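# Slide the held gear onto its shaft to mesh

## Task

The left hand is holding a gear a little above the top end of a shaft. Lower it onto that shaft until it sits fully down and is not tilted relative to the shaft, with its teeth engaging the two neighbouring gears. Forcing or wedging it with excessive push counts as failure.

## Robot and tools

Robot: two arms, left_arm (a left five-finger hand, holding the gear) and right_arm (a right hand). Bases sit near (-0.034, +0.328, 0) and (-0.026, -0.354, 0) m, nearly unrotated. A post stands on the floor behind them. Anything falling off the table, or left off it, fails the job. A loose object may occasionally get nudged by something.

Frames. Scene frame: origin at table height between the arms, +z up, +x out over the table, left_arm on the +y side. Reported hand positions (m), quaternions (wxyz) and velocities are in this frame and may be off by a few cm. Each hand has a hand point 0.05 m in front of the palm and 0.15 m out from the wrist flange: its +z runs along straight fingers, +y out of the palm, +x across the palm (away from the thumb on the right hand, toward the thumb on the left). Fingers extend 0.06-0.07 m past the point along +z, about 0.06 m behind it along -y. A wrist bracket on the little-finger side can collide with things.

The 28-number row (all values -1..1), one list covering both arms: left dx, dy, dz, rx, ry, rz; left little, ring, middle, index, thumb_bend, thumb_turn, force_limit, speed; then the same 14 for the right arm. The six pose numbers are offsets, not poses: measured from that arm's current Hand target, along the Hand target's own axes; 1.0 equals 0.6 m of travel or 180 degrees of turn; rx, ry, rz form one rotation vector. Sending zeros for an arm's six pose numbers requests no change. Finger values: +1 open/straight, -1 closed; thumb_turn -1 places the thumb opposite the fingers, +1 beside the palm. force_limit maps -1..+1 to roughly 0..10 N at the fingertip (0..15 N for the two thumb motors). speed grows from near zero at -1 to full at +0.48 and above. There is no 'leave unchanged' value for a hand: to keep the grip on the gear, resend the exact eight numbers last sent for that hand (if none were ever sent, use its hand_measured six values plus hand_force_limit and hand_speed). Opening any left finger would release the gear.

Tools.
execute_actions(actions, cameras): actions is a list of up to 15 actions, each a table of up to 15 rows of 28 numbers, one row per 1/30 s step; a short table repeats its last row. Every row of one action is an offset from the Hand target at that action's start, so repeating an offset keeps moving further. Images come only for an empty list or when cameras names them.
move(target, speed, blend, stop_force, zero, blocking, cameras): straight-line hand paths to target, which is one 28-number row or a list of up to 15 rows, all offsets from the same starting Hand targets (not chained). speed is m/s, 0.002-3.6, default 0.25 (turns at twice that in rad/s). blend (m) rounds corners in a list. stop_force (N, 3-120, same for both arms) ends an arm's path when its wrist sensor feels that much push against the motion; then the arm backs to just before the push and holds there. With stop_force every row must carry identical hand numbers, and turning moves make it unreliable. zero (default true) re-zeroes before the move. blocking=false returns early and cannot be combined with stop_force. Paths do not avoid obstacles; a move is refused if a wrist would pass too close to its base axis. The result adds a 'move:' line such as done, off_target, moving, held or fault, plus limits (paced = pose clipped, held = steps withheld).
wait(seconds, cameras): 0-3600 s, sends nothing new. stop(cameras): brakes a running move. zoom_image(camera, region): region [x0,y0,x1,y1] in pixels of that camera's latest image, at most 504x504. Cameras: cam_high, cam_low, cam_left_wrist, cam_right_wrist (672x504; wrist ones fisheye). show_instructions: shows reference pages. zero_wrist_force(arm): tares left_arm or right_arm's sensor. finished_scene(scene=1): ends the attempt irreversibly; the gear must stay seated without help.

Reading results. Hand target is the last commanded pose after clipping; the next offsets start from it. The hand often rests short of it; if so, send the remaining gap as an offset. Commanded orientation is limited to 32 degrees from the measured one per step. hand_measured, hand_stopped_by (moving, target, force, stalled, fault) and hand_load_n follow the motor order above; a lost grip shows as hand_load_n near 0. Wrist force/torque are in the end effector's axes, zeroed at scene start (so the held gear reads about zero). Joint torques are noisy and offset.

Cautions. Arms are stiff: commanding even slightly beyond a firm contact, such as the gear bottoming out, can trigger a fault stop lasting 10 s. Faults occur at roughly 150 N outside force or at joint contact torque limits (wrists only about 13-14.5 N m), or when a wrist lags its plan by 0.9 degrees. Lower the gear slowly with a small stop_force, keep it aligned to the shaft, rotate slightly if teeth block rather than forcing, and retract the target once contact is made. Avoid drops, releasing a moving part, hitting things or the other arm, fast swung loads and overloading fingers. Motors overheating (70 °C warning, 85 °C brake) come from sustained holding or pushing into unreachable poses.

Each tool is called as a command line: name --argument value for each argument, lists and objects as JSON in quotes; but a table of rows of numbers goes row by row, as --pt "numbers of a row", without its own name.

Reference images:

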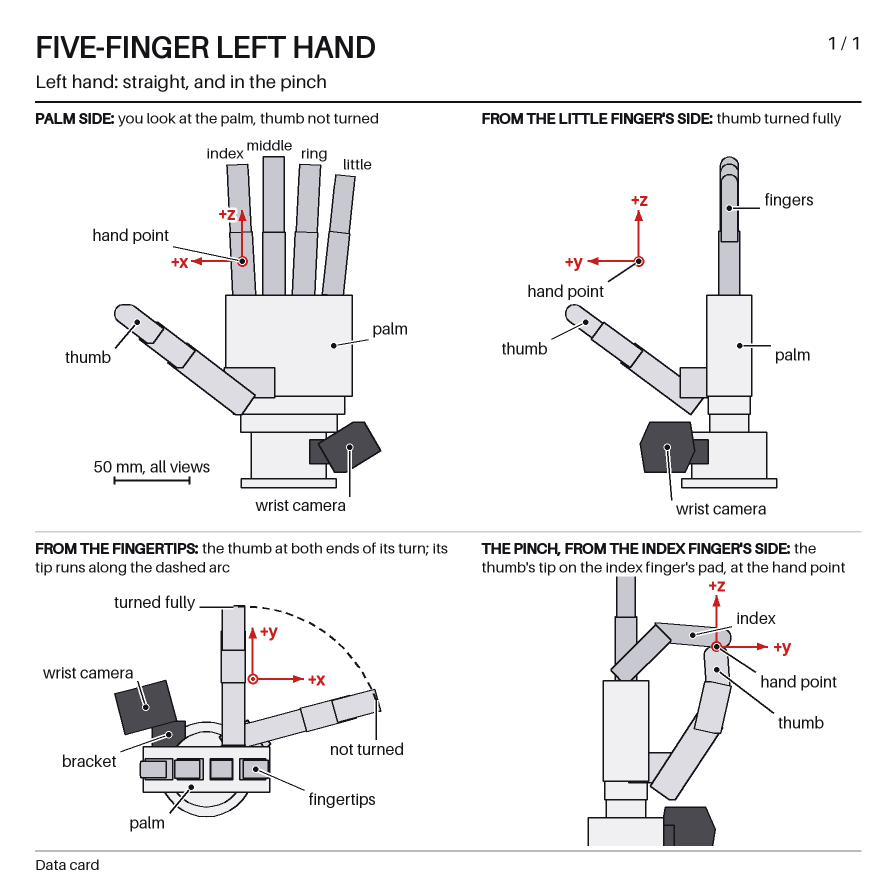

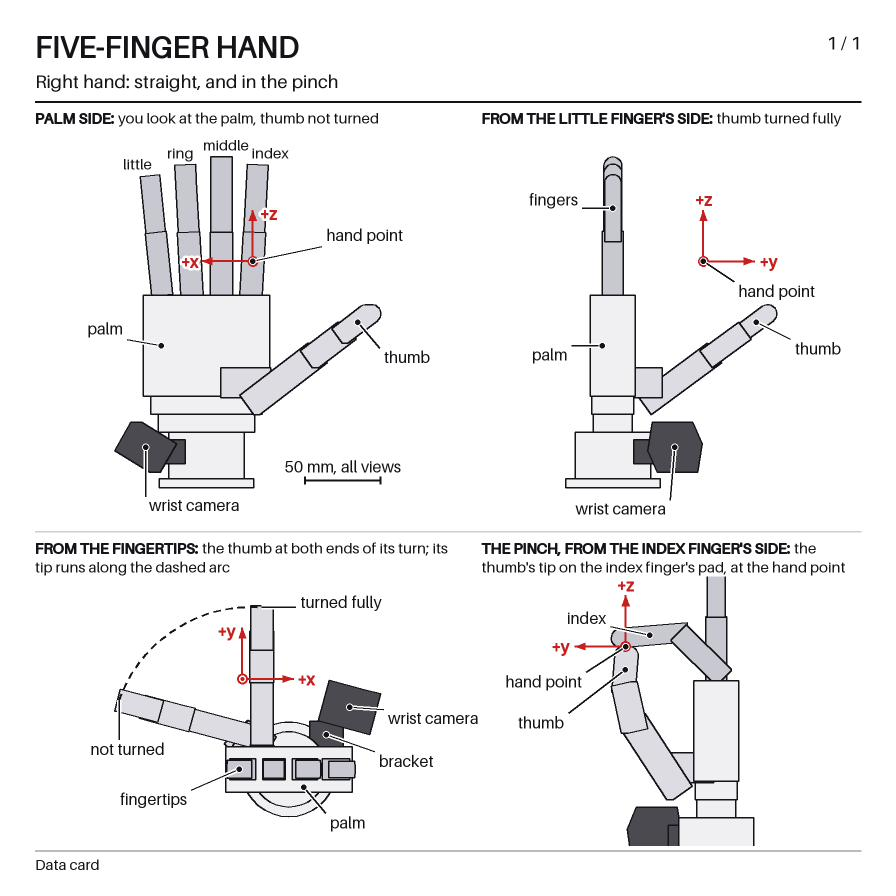

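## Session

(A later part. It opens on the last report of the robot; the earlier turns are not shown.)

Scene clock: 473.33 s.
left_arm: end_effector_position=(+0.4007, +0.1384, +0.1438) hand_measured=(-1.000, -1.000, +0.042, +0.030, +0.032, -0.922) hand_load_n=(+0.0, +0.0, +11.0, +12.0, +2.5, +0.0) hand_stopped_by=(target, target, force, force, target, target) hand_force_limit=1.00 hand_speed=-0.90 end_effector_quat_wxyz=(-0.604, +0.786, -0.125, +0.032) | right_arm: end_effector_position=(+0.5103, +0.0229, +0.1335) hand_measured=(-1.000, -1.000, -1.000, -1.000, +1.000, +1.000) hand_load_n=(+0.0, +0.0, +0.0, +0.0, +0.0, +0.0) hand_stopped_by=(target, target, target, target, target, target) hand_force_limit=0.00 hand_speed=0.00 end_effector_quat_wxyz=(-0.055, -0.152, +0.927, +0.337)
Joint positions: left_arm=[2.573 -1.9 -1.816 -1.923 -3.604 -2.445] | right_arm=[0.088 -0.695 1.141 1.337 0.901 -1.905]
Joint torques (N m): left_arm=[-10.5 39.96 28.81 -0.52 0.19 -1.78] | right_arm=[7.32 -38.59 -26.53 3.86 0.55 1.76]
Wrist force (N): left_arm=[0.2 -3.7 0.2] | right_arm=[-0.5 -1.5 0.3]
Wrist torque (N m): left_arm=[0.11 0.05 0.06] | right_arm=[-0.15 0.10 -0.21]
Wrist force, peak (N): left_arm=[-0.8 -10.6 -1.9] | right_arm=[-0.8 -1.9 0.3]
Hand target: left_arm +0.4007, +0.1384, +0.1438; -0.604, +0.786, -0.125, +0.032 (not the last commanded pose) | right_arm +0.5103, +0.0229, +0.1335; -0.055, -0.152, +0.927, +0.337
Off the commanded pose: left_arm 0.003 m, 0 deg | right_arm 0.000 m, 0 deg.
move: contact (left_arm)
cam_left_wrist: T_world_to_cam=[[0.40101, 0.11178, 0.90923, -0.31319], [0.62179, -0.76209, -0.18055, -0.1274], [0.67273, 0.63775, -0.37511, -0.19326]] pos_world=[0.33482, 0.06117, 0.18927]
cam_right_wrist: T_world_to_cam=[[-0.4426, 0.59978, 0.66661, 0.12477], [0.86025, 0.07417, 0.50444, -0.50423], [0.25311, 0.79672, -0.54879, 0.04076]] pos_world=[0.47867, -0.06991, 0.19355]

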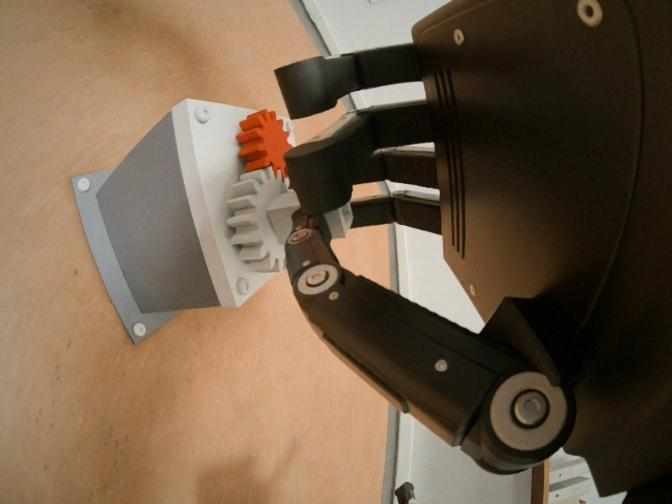

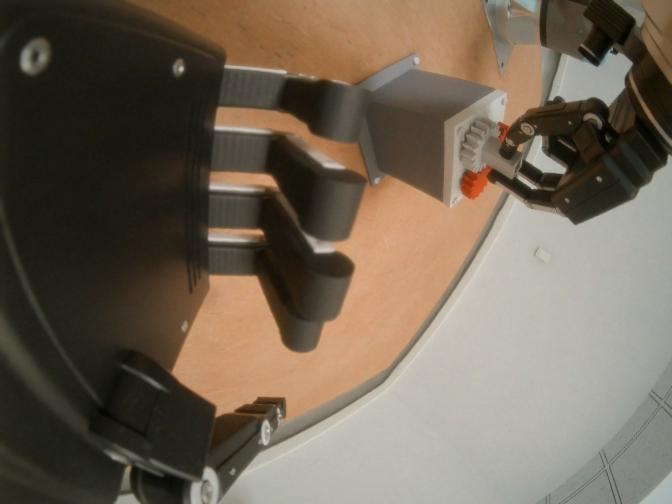

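move --target '[-0.0001,0.0032,0.0010,0,0,0,-1,-1,0.04,0.03,0.032,-0.922,1.0,-0.9,0,0,0,0,0,0,-1,-1,-1,-1,1,1,0,0]' --speed 0.003 --stop_force 6 --cameras '["cam_high","cam_low"]'

zoom_image --camera "cam_high" --region '[315, 150, 375, 210]'

Scene clock: 480.97 s.
left_arm: end_effector_position=(+0.4007, +0.1384, +0.1436) hand_measured=(-1.000, -1.000, +0.042, +0.030, +0.032, -0.922) hand_load_n=(+0.0, +0.0, +10.5, +11.5, +2.5, +0.0) hand_stopped_by=(target, target, force, force, target, target) hand_force_limit=1.00 hand_speed=-0.90 end_effector_quat_wxyz=(-0.604, +0.786, -0.125, +0.032) | right_arm: end_effector_position=(+0.5103, +0.0229, +0.1335) hand_measured=(-1.000, -1.000, -1.000, -1.000, +1.000, +1.000) hand_load_n=(+0.5, +0.0, +0.0, +0.0, +0.0, +0.0) hand_stopped_by=(target, target, target, target, target, target) hand_force_limit=0.00 hand_speed=0.00 end_effector_quat_wxyz=(-0.055, -0.152, +0.927, +0.337)
Joint positions: left_arm=[2.573 -1.9 -1.816 -1.922 -3.604 -2.445] | right_arm=[0.088 -0.695 1.141 1.337 0.901 -1.905]
Joint torques (N m): left_arm=[-6.7 34.62 27.37 -0.45 0.77 -0.54] | right_arm=[7.19 -38.6 -26.79 3.97 0.5 1.84]
Wrist force (N): left_arm=[-1.4 -10.3 -4.1] | right_arm=[-0.7 -1.8 0.1]
Wrist torque (N m): left_arm=[-0.04 0.03 0.13] | right_arm=[-0.19 0.14 -0.23]
Wrist force, peak (N): left_arm=[-1.4 -11.6 -4.0] | right_arm=[-0.3 -2.1 0.3]
Hand target: left_arm +0.4008, +0.1384, +0.1437; -0.604, +0.786, -0.125, +0.032 (not the last commanded pose) | right_arm +0.5103, +0.0229, +0.1335; -0.055, -0.152, +0.927, +0.337
Off the commanded pose: left_arm 0.002 m, 0 deg | right_arm 0.000 m, 0 deg.
move: contact (left_arm)

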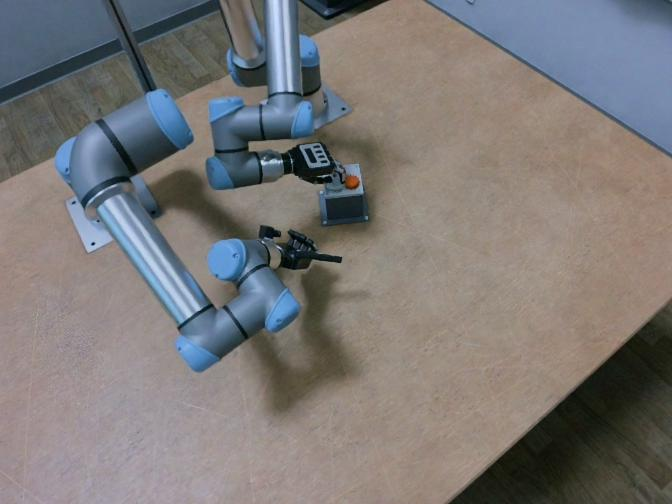

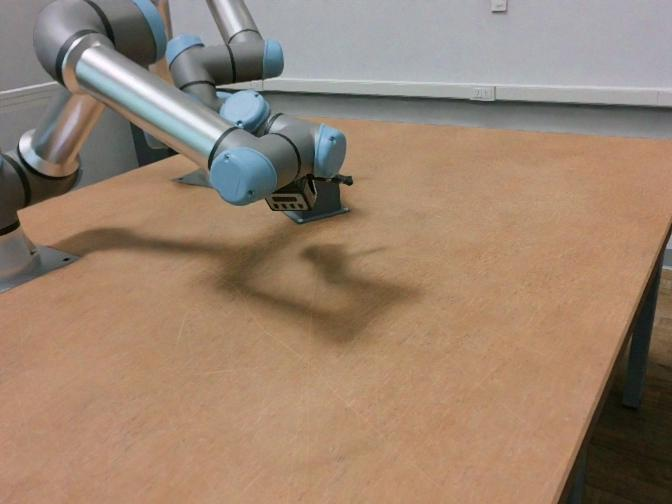

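Scaled by 8.400 from the camera's image (finer frame: 960x720).

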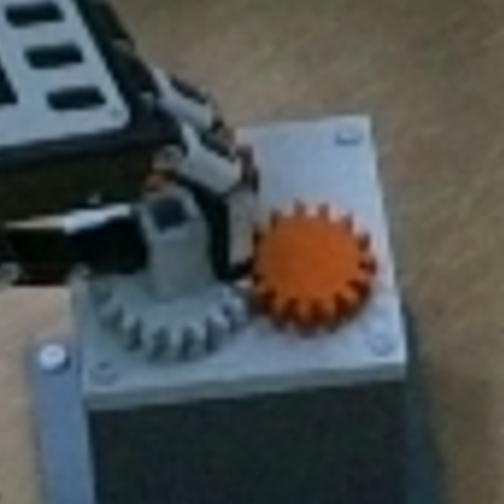

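move --target '[0.00001,-0.00036,-0.00012,0,0,0,-1,-1,0.04,0.03,0.032,-0.922,1.0,-0.9,0,0,0,0,0,0,-1,-1,-1,-1,1,1,0,0]' --speed 0.005

move --target '[0,0,0,0,0,0,-1,-1,0.10,0.09,0.032,-0.922,1.0,-0.9,0,0,0,0,0,0,-1,-1,-1,-1,1,1,0,0]' --cameras '["cam_left_wrist","cam_right_wrist"]'

zoom_image --camera "cam_right_wrist" --region '[455, 110, 545, 210]'

Scene clock: 492.27 s.
left_arm: end_effector_position=(+0.4008, +0.1383, +0.1439) hand_measured=(-1.000, -1.000, +0.042, +0.030, +0.032, -0.922) hand_load_n=(+0.0, +0.0, +10.5, +11.5, +3.0, +0.0) hand_stopped_by=(target, target, force, force, target, target) hand_force_limit=1.00 hand_speed=-0.90 end_effector_quat_wxyz=(-0.604, +0.786, -0.125, +0.032) | right_arm: end_effector_position=(+0.5103, +0.0229, +0.1335) hand_measured=(-1.000, -1.000, -1.000, -1.000, +1.000, +1.000) hand_load_n=(+0.0, +0.0, +0.0, +0.0, +0.0, -0.5) hand_stopped_by=(target, target, target, target, target, target) hand_force_limit=0.00 hand_speed=0.00 end_effector_quat_wxyz=(-0.055, -0.152, +0.927, +0.337)
Joint positions: left_arm=[2.573 -1.9 -1.816 -1.923 -3.604 -2.445] | right_arm=[0.088 -0.695 1.141 1.337 0.901 -1.905]
Joint torques (N m): left_arm=[-5.89 40.82 29.31 -0.84 0.82 -0.37] | right_arm=[7.92 -38.95 -26.55 3.93 0.54 1.76]
Wrist force (N): left_arm=[0.2 -0.9 0.1] | right_arm=[-0.6 -1.8 0.2]
Wrist torque (N m): left_arm=[0.16 0.03 0.02] | right_arm=[-0.20 0.12 -0.23]
Wrist force, peak (N): left_arm=[-1.6 -10.0 -4.0] | right_arm=[-0.6 -2.0 0.3]
Hand target: left_arm +0.4008, +0.1383, +0.1439; -0.604, +0.786, -0.125, +0.032 | right_arm +0.5103, +0.0229, +0.1335; -0.055, -0.152, +0.927, +0.337
Off the commanded pose: left_arm 0.000 m, 0 deg | right_arm 0.000 m, 0 deg.
move: done

Scene clock: 492.77 s.
left_arm: end_effector_position=(+0.4008, +0.1383, +0.1439) hand_measured=(-1.000, -1.000, +0.100, +0.090, +0.032, -0.922) hand_load_n=(+0.0, +0.0, +0.0, +0.0, +0.0, +0.0) hand_stopped_by=(target, target, target, target, target, target) hand_force_limit=1.00 hand_speed=-0.90 end_effector_quat_wxyz=(-0.604, +0.786, -0.125, +0.032) | right_arm: end_effector_position=(+0.5103, +0.0229, +0.1335) hand_measured=(-1.000, -1.000, -1.000, -1.000, +1.000, +1.000) hand_load_n=(+0.0, +0.0, +0.0, +0.0, +0.0, +0.0) hand_stopped_by=(target, target, target, target, target, target) hand_force_limit=0.00 hand_speed=0.00 end_effector_quat_wxyz=(-0.055, -0.152, +0.927, +0.337)
Joint positions: left_arm=[2.573 -1.9 -1.816 -1.923 -3.604 -2.445] | right_arm=[0.088 -0.695 1.141 1.337 0.901 -1.905]
Joint torques (N m): left_arm=[-6.68 40.96 28.6 -0.53 0.73 -0.34] | right_arm=[7.32 -38.94 -26.97 3.85 0.54 1.77]
Wrist force (N): left_arm=[0.0 0.3 -0.8] | right_arm=[-0.6 -1.7 -0.1]
Wrist torque (N m): left_arm=[0.14 0.01 0.02] | right_arm=[-0.18 0.12 -0.22]
Wrist force, peak (N): left_arm=[0.4 -1.5 -1.4] | right_arm=[-0.4 -1.9 0.2]
Hand target: left_arm +0.4008, +0.1383, +0.1439; -0.604, +0.786, -0.125, +0.032 | right_arm +0.5103, +0.0229, +0.1335; -0.055, -0.152, +0.927, +0.337
Off the commanded pose: left_arm 0.000 m, 0 deg | right_arm 0.000 m, 0 deg.
move: done
cam_left_wrist: T_world_to_cam=[[0.40077, 0.1119, 0.90932, -0.31327], [0.62181, -0.76214, -0.18026, -0.1275], [0.67285, 0.63767, -0.37502, -0.19334]] pos_world=[0.33492, 0.06117, 0.18937]
cam_right_wrist: T_world_to_cam=[[-0.4426, 0.59978, 0.66661, 0.12477], [0.86025, 0.07417, 0.50444, -0.50423], [0.25311, 0.79672, -0.54879, 0.04076]] pos_world=[0.47867, -0.06991, 0.19355]

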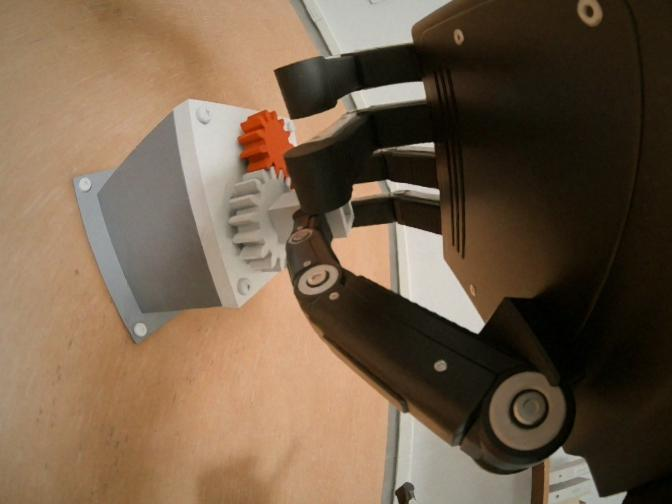

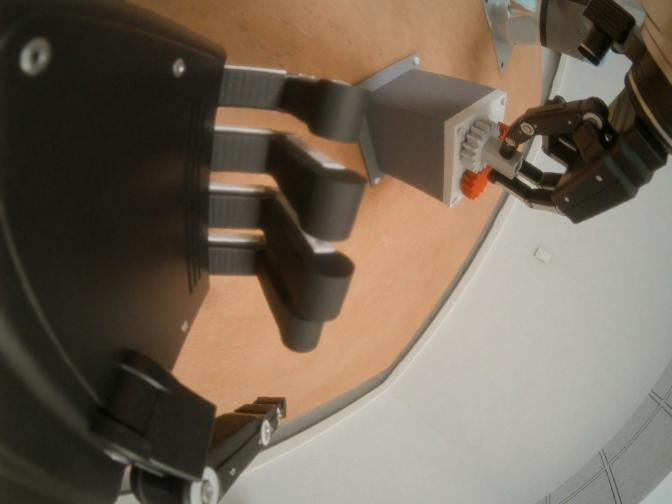

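Scaled by 5.040 from the camera's image (finer frame: 960x720).

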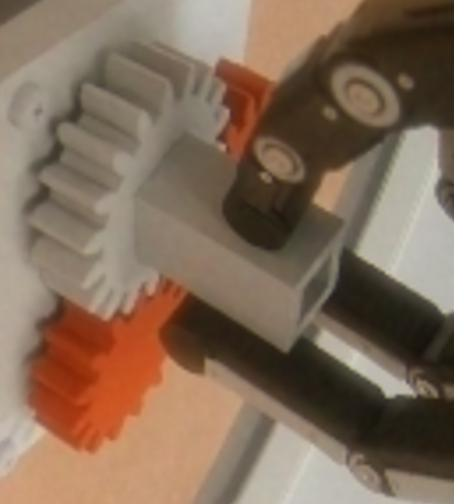

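move --target '[0,0,0,0,0,0,-1,-1,0.35,0.35,0.032,-0.922,1.0,-0.7,0,0,0,0,0,0,-1,-1,-1,-1,1,1,0,0]'

move --target '[0,0,-0.006,0,0,0,-1,-1,0.35,0.35,0.032,-0.922,1.0,-0.7,0,0,0,0,0,0,-1,-1,-1,-1,1,1,0,0]' --speed 0.02 --cameras '["cam_left_wrist","cam_right_wrist"]'

zoom_image --camera "cam_right_wrist" --region '[455, 110, 545, 210]'

Scene clock: 496.20 s.
left_arm: end_effector_position=(+0.4008, +0.1383, +0.1439) hand_measured=(-1.000, -1.000, +0.350, +0.350, +0.032, -0.922) hand_load_n=(+0.0, +0.0, +0.0, +0.0, +0.0, +0.0) hand_stopped_by=(target, target, target, target, target, target) hand_force_limit=1.00 hand_speed=-0.70 end_effector_quat_wxyz=(-0.604, +0.786, -0.125, +0.032) | right_arm: end_effector_position=(+0.5103, +0.0229, +0.1335) hand_measured=(-1.000, -1.000, -1.000, -1.000, +1.000, +1.000) hand_load_n=(+0.0, +0.0, +0.0, +0.0, +0.0, +0.0) hand_stopped_by=(target, target, target, target, target, target) hand_force_limit=0.00 hand_speed=0.00 end_effector_quat_wxyz=(-0.055, -0.152, +0.927, +0.337)
Joint positions: left_arm=[2.573 -1.9 -1.816 -1.923 -3.604 -2.445] | right_arm=[0.088 -0.695 1.141 1.337 0.901 -1.905]
Joint torques (N m): left_arm=[-7.46 37.2 24.78 1.59 0.59 -0.85] | right_arm=[7.06 -38.83 -26.42 3.91 0.52 1.8]
Wrist force (N): left_arm=[-0.1 0.6 -0.7] | right_arm=[-0.5 -1.7 0.5]
Wrist torque (N m): left_arm=[0.16 0.03 0.01] | right_arm=[-0.19 0.10 -0.21]
Wrist force, peak (N): left_arm=[0.0 0.7 -0.8] | right_arm=[-0.7 -2.1 0.1]
Hand target: left_arm +0.4008, +0.1383, +0.1439; -0.604, +0.786, -0.125, +0.032 | right_arm +0.5103, +0.0229, +0.1335; -0.055, -0.152, +0.927, +0.337
Off the commanded pose: left_arm 0.000 m, 0 deg | right_arm 0.000 m, 0 deg.
move: done

Scene clock: 496.80 s.
left_arm: end_effector_position=(+0.4001, +0.1351, +0.1448) hand_measured=(-1.000, -1.000, +0.350, +0.350, +0.032, -0.922) hand_load_n=(+0.0, +0.0, +0.0, +0.0, +0.5, +0.0) hand_stopped_by=(target, target, target, target, target, target) hand_force_limit=1.00 hand_speed=-0.70 end_effector_quat_wxyz=(-0.604, +0.786, -0.125, +0.032) | right_arm: end_effector_position=(+0.5103, +0.0229, +0.1335) hand_measured=(-1.000, -1.000, -1.000, -1.000, +1.000, +1.000) hand_load_n=(+0.0, +0.0, +0.0, +0.0, +0.0, +0.0) hand_stopped_by=(target, target, target, target, target, target) hand_force_limit=0.00 hand_speed=0.00 end_effector_quat_wxyz=(-0.055, -0.152, +0.927, +0.337)
Joint positions: left_arm=[2.567 -1.903 -1.807 -1.935 -3.608 -2.452] | right_arm=[0.088 -0.695 1.141 1.337 0.901 -1.905]
Joint torques (N m): left_arm=[-12.78 24.22 31.47 -1.06 -0.64 -2.79] | right_arm=[7.02 -38.9 -26.73 3.82 0.51 1.84]
Wrist force (N): left_arm=[0.1 0.4 -0.6] | right_arm=[-0.7 -1.8 0.0]
Wrist torque (N m): left_arm=[0.13 0.00 0.03] | right_arm=[-0.19 0.14 -0.23]
Wrist force, peak (N): left_arm=[0.2 0.5 -0.8] | right_arm=[-0.5 -2.0 0.1]
Hand target: left_arm +0.4001, +0.1350, +0.1449; -0.604, +0.786, -0.125, +0.032 | right_arm +0.5103, +0.0229, +0.1335; -0.055, -0.152, +0.927, +0.337
Off the commanded pose: left_arm 0.000 m, 0 deg | right_arm 0.000 m, 0 deg.
move: done
cam_left_wrist: T_world_to_cam=[[0.40071, 0.11197, 0.90934, -0.31342], [0.62185, -0.76213, -0.18018, -0.12945], [0.67286, 0.63767, -0.37502, -0.19043]] pos_world=[0.33422, 0.05787, 0.19027]
cam_right_wrist: T_world_to_cam=[[-0.4426, 0.59978, 0.66661, 0.12477], [0.86025, 0.07417, 0.50444, -0.50423], [0.25311, 0.79672, -0.54879, 0.04076]] pos_world=[0.47867, -0.06991, 0.19355]

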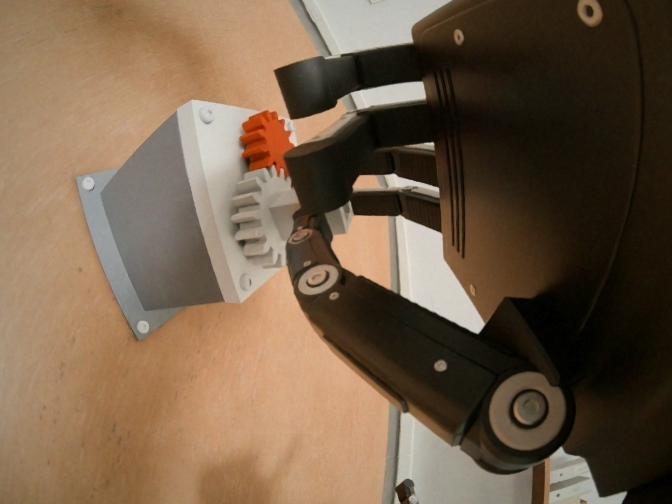

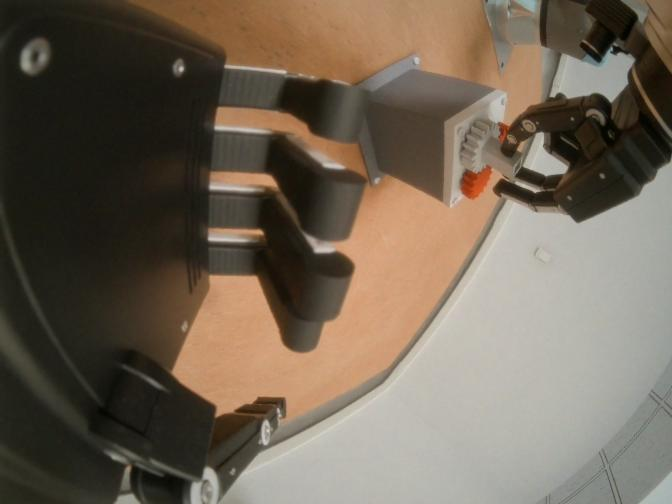

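Scaled by 5.040 from the camera's image (finer frame: 960x720).

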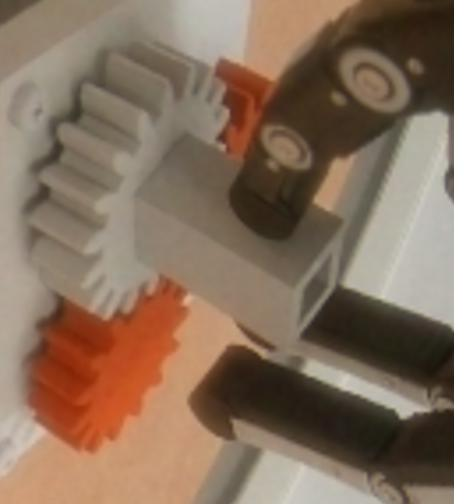

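move --target '[0.003,-0.1112,-0.0351,0,0,0,-1,-1,0.35,0.35,0.032,-0.922,1.0,-0.7,0,0,0,0,0,0,-1,-1,-1,-1,1,1,0,0]' --speed 0.06 --cameras '["cam_left_wrist","cam_right_wrist","cam_high"]'

zoom_image --camera "cam_right_wrist" --region '[430, 90, 550, 210]'

zoom_image --camera "cam_left_wrist" --region '[90, 120, 310, 340]'

zoom_image --camera "cam_high" --region '[315, 150, 375, 210]'

Scene clock: 501.83 s.
left_arm: end_effector_position=(+0.4068, +0.1314, +0.2030) hand_measured=(-1.000, -1.000, +0.350, +0.350, +0.032, -0.922) hand_load_n=(+0.0, +0.0, -0.5, +0.0, +0.0, +0.0) hand_stopped_by=(target, target, target, target, target, target) hand_force_limit=1.00 hand_speed=-0.70 end_effector_quat_wxyz=(-0.604, +0.787, -0.125, +0.032) | right_arm: end_effector_position=(+0.5103, +0.0229, +0.1335) hand_measured=(-1.000, -1.000, -1.000, -1.000, +1.000, +1.000) hand_load_n=(+0.0, +0.0, +0.0, +0.0, +0.0, +0.0) hand_stopped_by=(target, target, target, target, target, target) hand_force_limit=0.00 hand_speed=0.00 end_effector_quat_wxyz=(-0.055, -0.152, +0.927, +0.337)
Joint positions: left_arm=[2.568 -1.852 -1.709 -2.081 -3.607 -2.449] | right_arm=[0.088 -0.695 1.141 1.337 0.901 -1.905]
Joint torques (N m): left_arm=[2.28 21.06 7.64 3 -0.03 -2.33] | right_arm=[7.22 -39.17 -26.39 3.89 0.53 1.83]
Wrist force (N): left_arm=[0.2 0.4 -0.8] | right_arm=[-0.5 -1.5 0.1]
Wrist torque (N m): left_arm=[0.13 0.00 0.07] | right_arm=[-0.15 0.10 -0.21]
Wrist force, peak (N): left_arm=[0.3 -1.4 -1.5] | right_arm=[-0.4 -2.0 0.3]
Hand target: left_arm +0.4068, +0.1314, +0.2028; -0.604, +0.787, -0.125, +0.032 (not the last commanded pose) | right_arm +0.5103, +0.0229, +0.1335; -0.055, -0.152, +0.927, +0.337
Off the commanded pose: left_arm 0.011 m, 0 deg | right_arm 0.000 m, 0 deg.
move: held (left_arm; a check stopped the path); limits=held
pose unreachable (left arm): on one or more control steps of this call, first in action 0 (counted from 0), this arm could not follow its commanded pose, so it was not sent that pose on those steps. It may still have moved: this result reports where it is.
cause: moving toward the commanded pose would bring a part of the arm too close to another arm (a part of this arm just beyond joint 5 (wrist 2) and a part of the right arm just beyond its joint 2 (shoulder lift), 11 mm apart when this arm was first held).
cam_left_wrist: T_world_to_cam=[[0.40061, 0.11245, 0.90932, -0.36858], [0.6214, -0.76267, -0.17945, -0.12581], [0.67333, 0.63694, -0.37541, -0.17077]] pos_world=[0.34082, 0.05427, 0.24847]
cam_right_wrist: T_world_to_cam=[[-0.4426, 0.59978, 0.66661, 0.12477], [0.86025, 0.07417, 0.50444, -0.50423], [0.25311, 0.79672, -0.54879, 0.04076]] pos_world=[0.47867, -0.06991, 0.19355]
Images, in order (width x height): cam_high 672x504, cam_left_wrist 672x504, cam_right_wrist 672x504.

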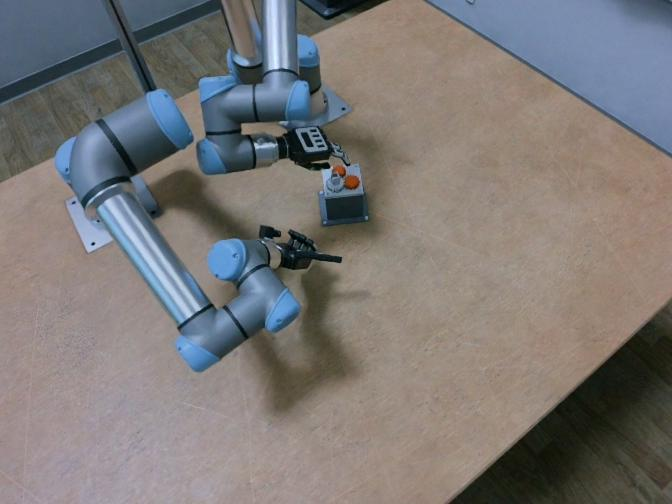

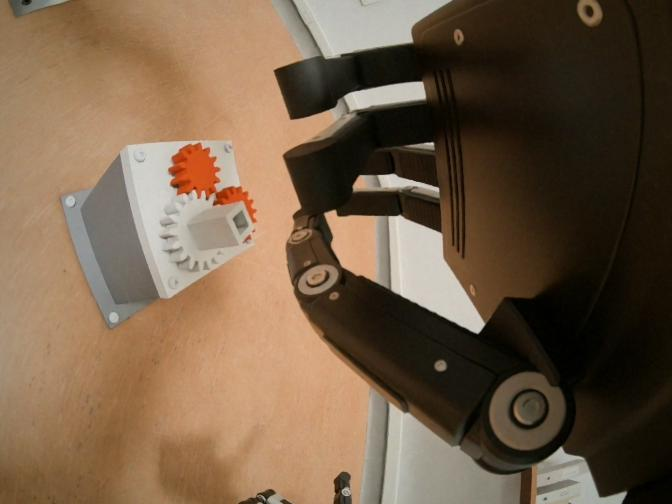

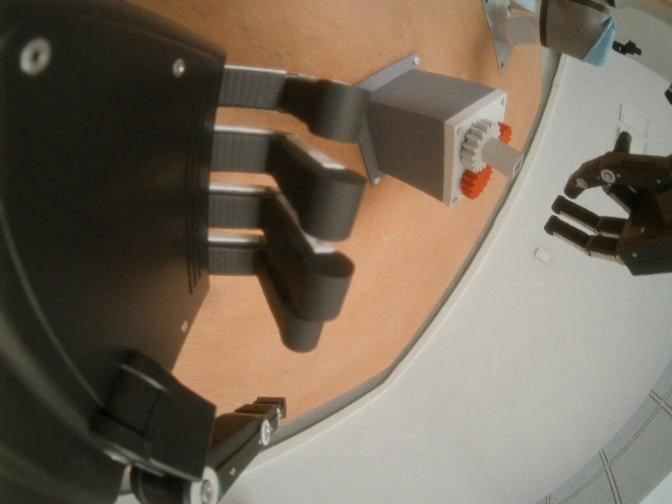

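Scaled by 4.200 from the camera's image (finer frame: 960x720).

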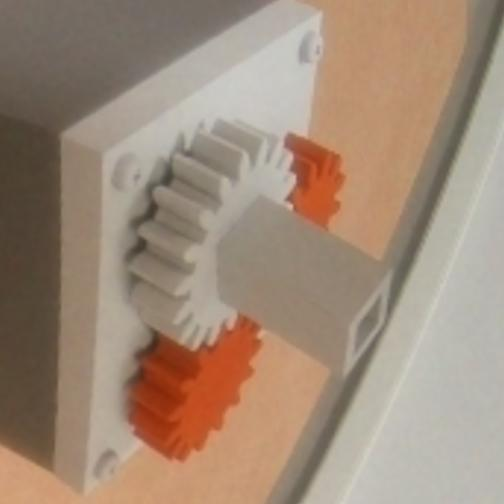

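Scaled by 2.291 from the camera's image (finer frame: 960x720).

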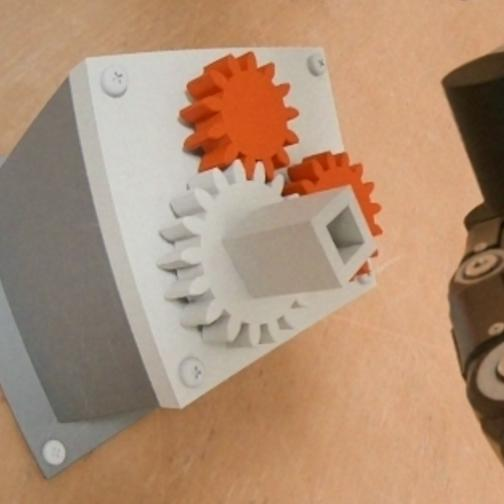

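Scaled by 8.400 from the camera's image (finer frame: 960x720).

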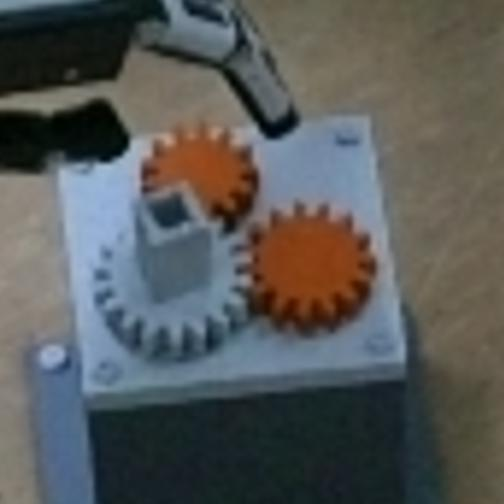

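finished_scene

The scene is finished: the task was done.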